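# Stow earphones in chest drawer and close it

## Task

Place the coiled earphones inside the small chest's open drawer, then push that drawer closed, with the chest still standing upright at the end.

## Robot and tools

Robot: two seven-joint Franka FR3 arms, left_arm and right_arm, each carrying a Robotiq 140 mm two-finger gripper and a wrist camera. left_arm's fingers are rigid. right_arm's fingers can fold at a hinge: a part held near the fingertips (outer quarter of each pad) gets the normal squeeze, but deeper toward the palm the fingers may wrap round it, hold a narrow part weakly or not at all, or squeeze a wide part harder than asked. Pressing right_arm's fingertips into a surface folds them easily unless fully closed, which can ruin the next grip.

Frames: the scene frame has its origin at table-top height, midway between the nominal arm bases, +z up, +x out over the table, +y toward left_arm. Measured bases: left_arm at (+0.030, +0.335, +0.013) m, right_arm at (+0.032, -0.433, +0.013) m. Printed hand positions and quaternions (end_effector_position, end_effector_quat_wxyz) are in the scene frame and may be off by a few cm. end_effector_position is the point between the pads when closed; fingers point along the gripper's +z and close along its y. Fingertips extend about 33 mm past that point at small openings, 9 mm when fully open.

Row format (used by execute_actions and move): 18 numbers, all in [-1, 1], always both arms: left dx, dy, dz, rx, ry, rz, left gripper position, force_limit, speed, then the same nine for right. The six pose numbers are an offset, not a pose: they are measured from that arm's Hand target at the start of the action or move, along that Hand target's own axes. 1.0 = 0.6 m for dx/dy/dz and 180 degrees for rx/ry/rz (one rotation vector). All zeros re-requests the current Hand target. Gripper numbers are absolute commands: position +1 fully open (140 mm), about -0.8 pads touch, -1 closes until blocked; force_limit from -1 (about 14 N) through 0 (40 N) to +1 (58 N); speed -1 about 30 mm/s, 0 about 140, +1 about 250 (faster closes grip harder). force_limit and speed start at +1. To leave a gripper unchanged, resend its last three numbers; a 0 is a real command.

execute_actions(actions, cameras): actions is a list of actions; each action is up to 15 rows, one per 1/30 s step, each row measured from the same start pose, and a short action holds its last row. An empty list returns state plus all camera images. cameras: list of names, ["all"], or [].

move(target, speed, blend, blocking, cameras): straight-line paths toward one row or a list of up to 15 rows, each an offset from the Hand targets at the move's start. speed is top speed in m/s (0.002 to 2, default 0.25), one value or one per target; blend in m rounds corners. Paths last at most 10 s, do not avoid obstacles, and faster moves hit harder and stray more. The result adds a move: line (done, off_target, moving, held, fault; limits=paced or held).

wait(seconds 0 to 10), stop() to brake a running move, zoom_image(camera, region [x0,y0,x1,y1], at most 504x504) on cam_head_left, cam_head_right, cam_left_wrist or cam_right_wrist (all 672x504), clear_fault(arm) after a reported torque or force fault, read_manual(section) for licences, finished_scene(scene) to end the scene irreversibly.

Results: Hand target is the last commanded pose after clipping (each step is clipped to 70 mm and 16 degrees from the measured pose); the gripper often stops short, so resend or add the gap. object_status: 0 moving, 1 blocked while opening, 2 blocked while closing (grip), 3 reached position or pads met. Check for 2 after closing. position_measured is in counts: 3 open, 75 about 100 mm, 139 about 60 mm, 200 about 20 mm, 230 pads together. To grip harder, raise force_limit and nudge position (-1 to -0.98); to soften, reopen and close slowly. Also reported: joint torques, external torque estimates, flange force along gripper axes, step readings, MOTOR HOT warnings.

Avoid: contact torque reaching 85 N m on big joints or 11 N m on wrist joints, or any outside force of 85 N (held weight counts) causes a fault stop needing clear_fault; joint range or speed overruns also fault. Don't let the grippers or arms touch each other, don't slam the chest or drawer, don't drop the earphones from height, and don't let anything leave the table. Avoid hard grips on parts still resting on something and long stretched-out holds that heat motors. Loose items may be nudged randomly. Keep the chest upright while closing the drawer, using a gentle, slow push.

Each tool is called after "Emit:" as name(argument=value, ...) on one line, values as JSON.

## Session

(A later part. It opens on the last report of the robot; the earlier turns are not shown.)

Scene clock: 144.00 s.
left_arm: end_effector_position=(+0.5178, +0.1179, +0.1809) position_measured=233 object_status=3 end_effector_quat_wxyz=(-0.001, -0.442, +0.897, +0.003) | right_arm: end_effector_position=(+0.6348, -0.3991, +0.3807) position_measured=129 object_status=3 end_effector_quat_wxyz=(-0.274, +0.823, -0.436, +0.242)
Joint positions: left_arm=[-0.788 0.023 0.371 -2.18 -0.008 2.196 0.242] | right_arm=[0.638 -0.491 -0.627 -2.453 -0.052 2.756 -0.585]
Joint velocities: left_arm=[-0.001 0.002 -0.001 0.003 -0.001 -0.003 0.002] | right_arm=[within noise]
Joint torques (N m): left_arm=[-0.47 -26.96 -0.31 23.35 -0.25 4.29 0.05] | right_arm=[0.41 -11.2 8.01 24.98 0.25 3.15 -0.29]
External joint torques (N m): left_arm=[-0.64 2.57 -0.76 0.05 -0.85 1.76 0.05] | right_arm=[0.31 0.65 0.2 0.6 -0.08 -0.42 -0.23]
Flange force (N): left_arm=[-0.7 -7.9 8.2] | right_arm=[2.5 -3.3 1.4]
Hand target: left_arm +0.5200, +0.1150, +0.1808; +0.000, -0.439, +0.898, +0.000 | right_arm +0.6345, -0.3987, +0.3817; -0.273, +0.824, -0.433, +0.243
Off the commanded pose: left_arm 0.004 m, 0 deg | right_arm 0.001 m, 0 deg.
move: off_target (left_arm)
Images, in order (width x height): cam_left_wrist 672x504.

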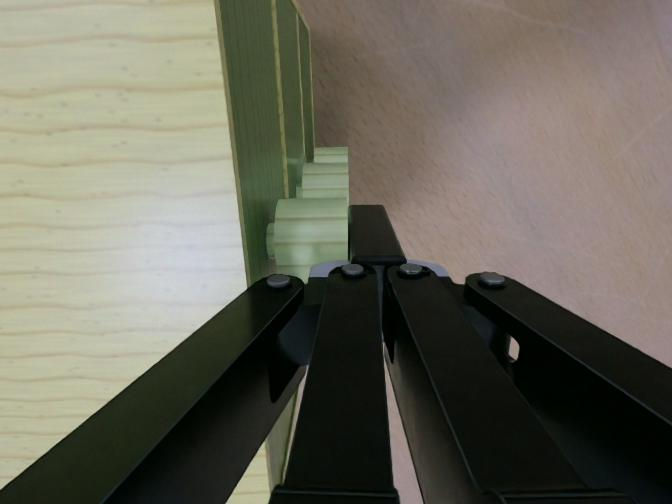

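Resistance reached; closed. Retreat.

Emit:
move(target=[0,0.15,0,0,0,0,-1,-1,0,0,0,0,0,0,0,0,0,1], speed=0.1, cameras=["cam_left_wrist","cam_head_right"])

Scene clock: 147.53 s.
left_arm: end_effector_position=(+0.4480, +0.1701, +0.1803) position_measured=233 object_status=3 end_effector_quat_wxyz=(-0.002, -0.437, +0.899, +0.001) | right_arm: end_effector_position=(+0.6348, -0.3991, +0.3807) position_measured=129 object_status=3 end_effector_quat_wxyz=(-0.274, +0.823, -0.436, +0.242)
Joint positions: left_arm=[-0.748 -0.24 0.369 -2.461 0.106 2.23 0.21] | right_arm=[0.638 -0.491 -0.627 -2.453 -0.052 2.756 -0.585]
Joint velocities: left_arm=[0.002 0 -0.001 0 0.001 0.001 -0.005] | right_arm=[within noise]
Joint torques (N m): left_arm=[0.75 -21.79 -3.01 21.69 0.99 2.91 -0.35] | right_arm=[0.44 -11.21 7.97 24.98 0.24 3.15 -0.28]
External joint torques (N m): left_arm=[0.74 -1.22 -0.45 -1.3 0.41 0.37 -0.35] | right_arm=[0.31 0.54 0.14 0.69 -0.08 -0.41 -0.22]
Flange force (N): left_arm=[2.9 8.8 0.4] | right_arm=[2.6 -3.4 1.3]
Hand target: left_arm +0.4489, +0.1703, +0.1807; +0.000, -0.439, +0.898, +0.000 | right_arm +0.6345, -0.3987, +0.3817; -0.273, +0.824, -0.433, +0.243
Off the commanded pose: left_arm 0.001 m, 0 deg | right_arm 0.001 m, 0 deg.
move: done
Images, in order (width x height): cam_head_right 672x504, cam_left_wrist 672x504.

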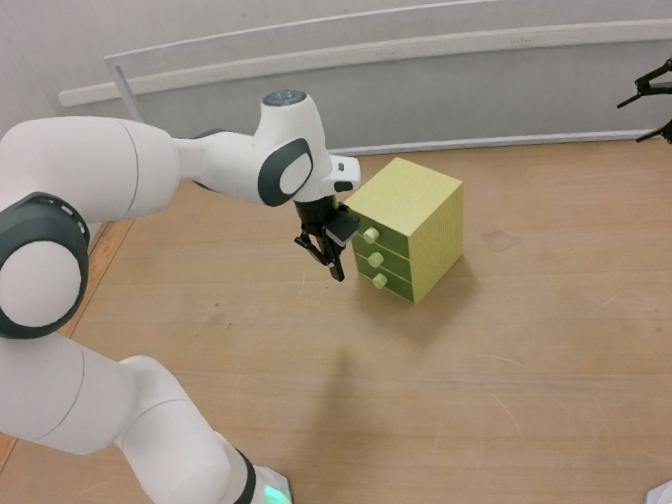

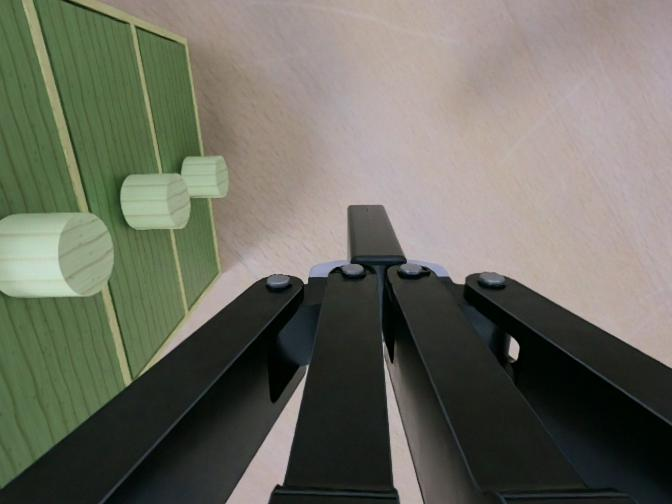

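Emit:
finished_scene(scene=2)

The scene is finished: the task was done.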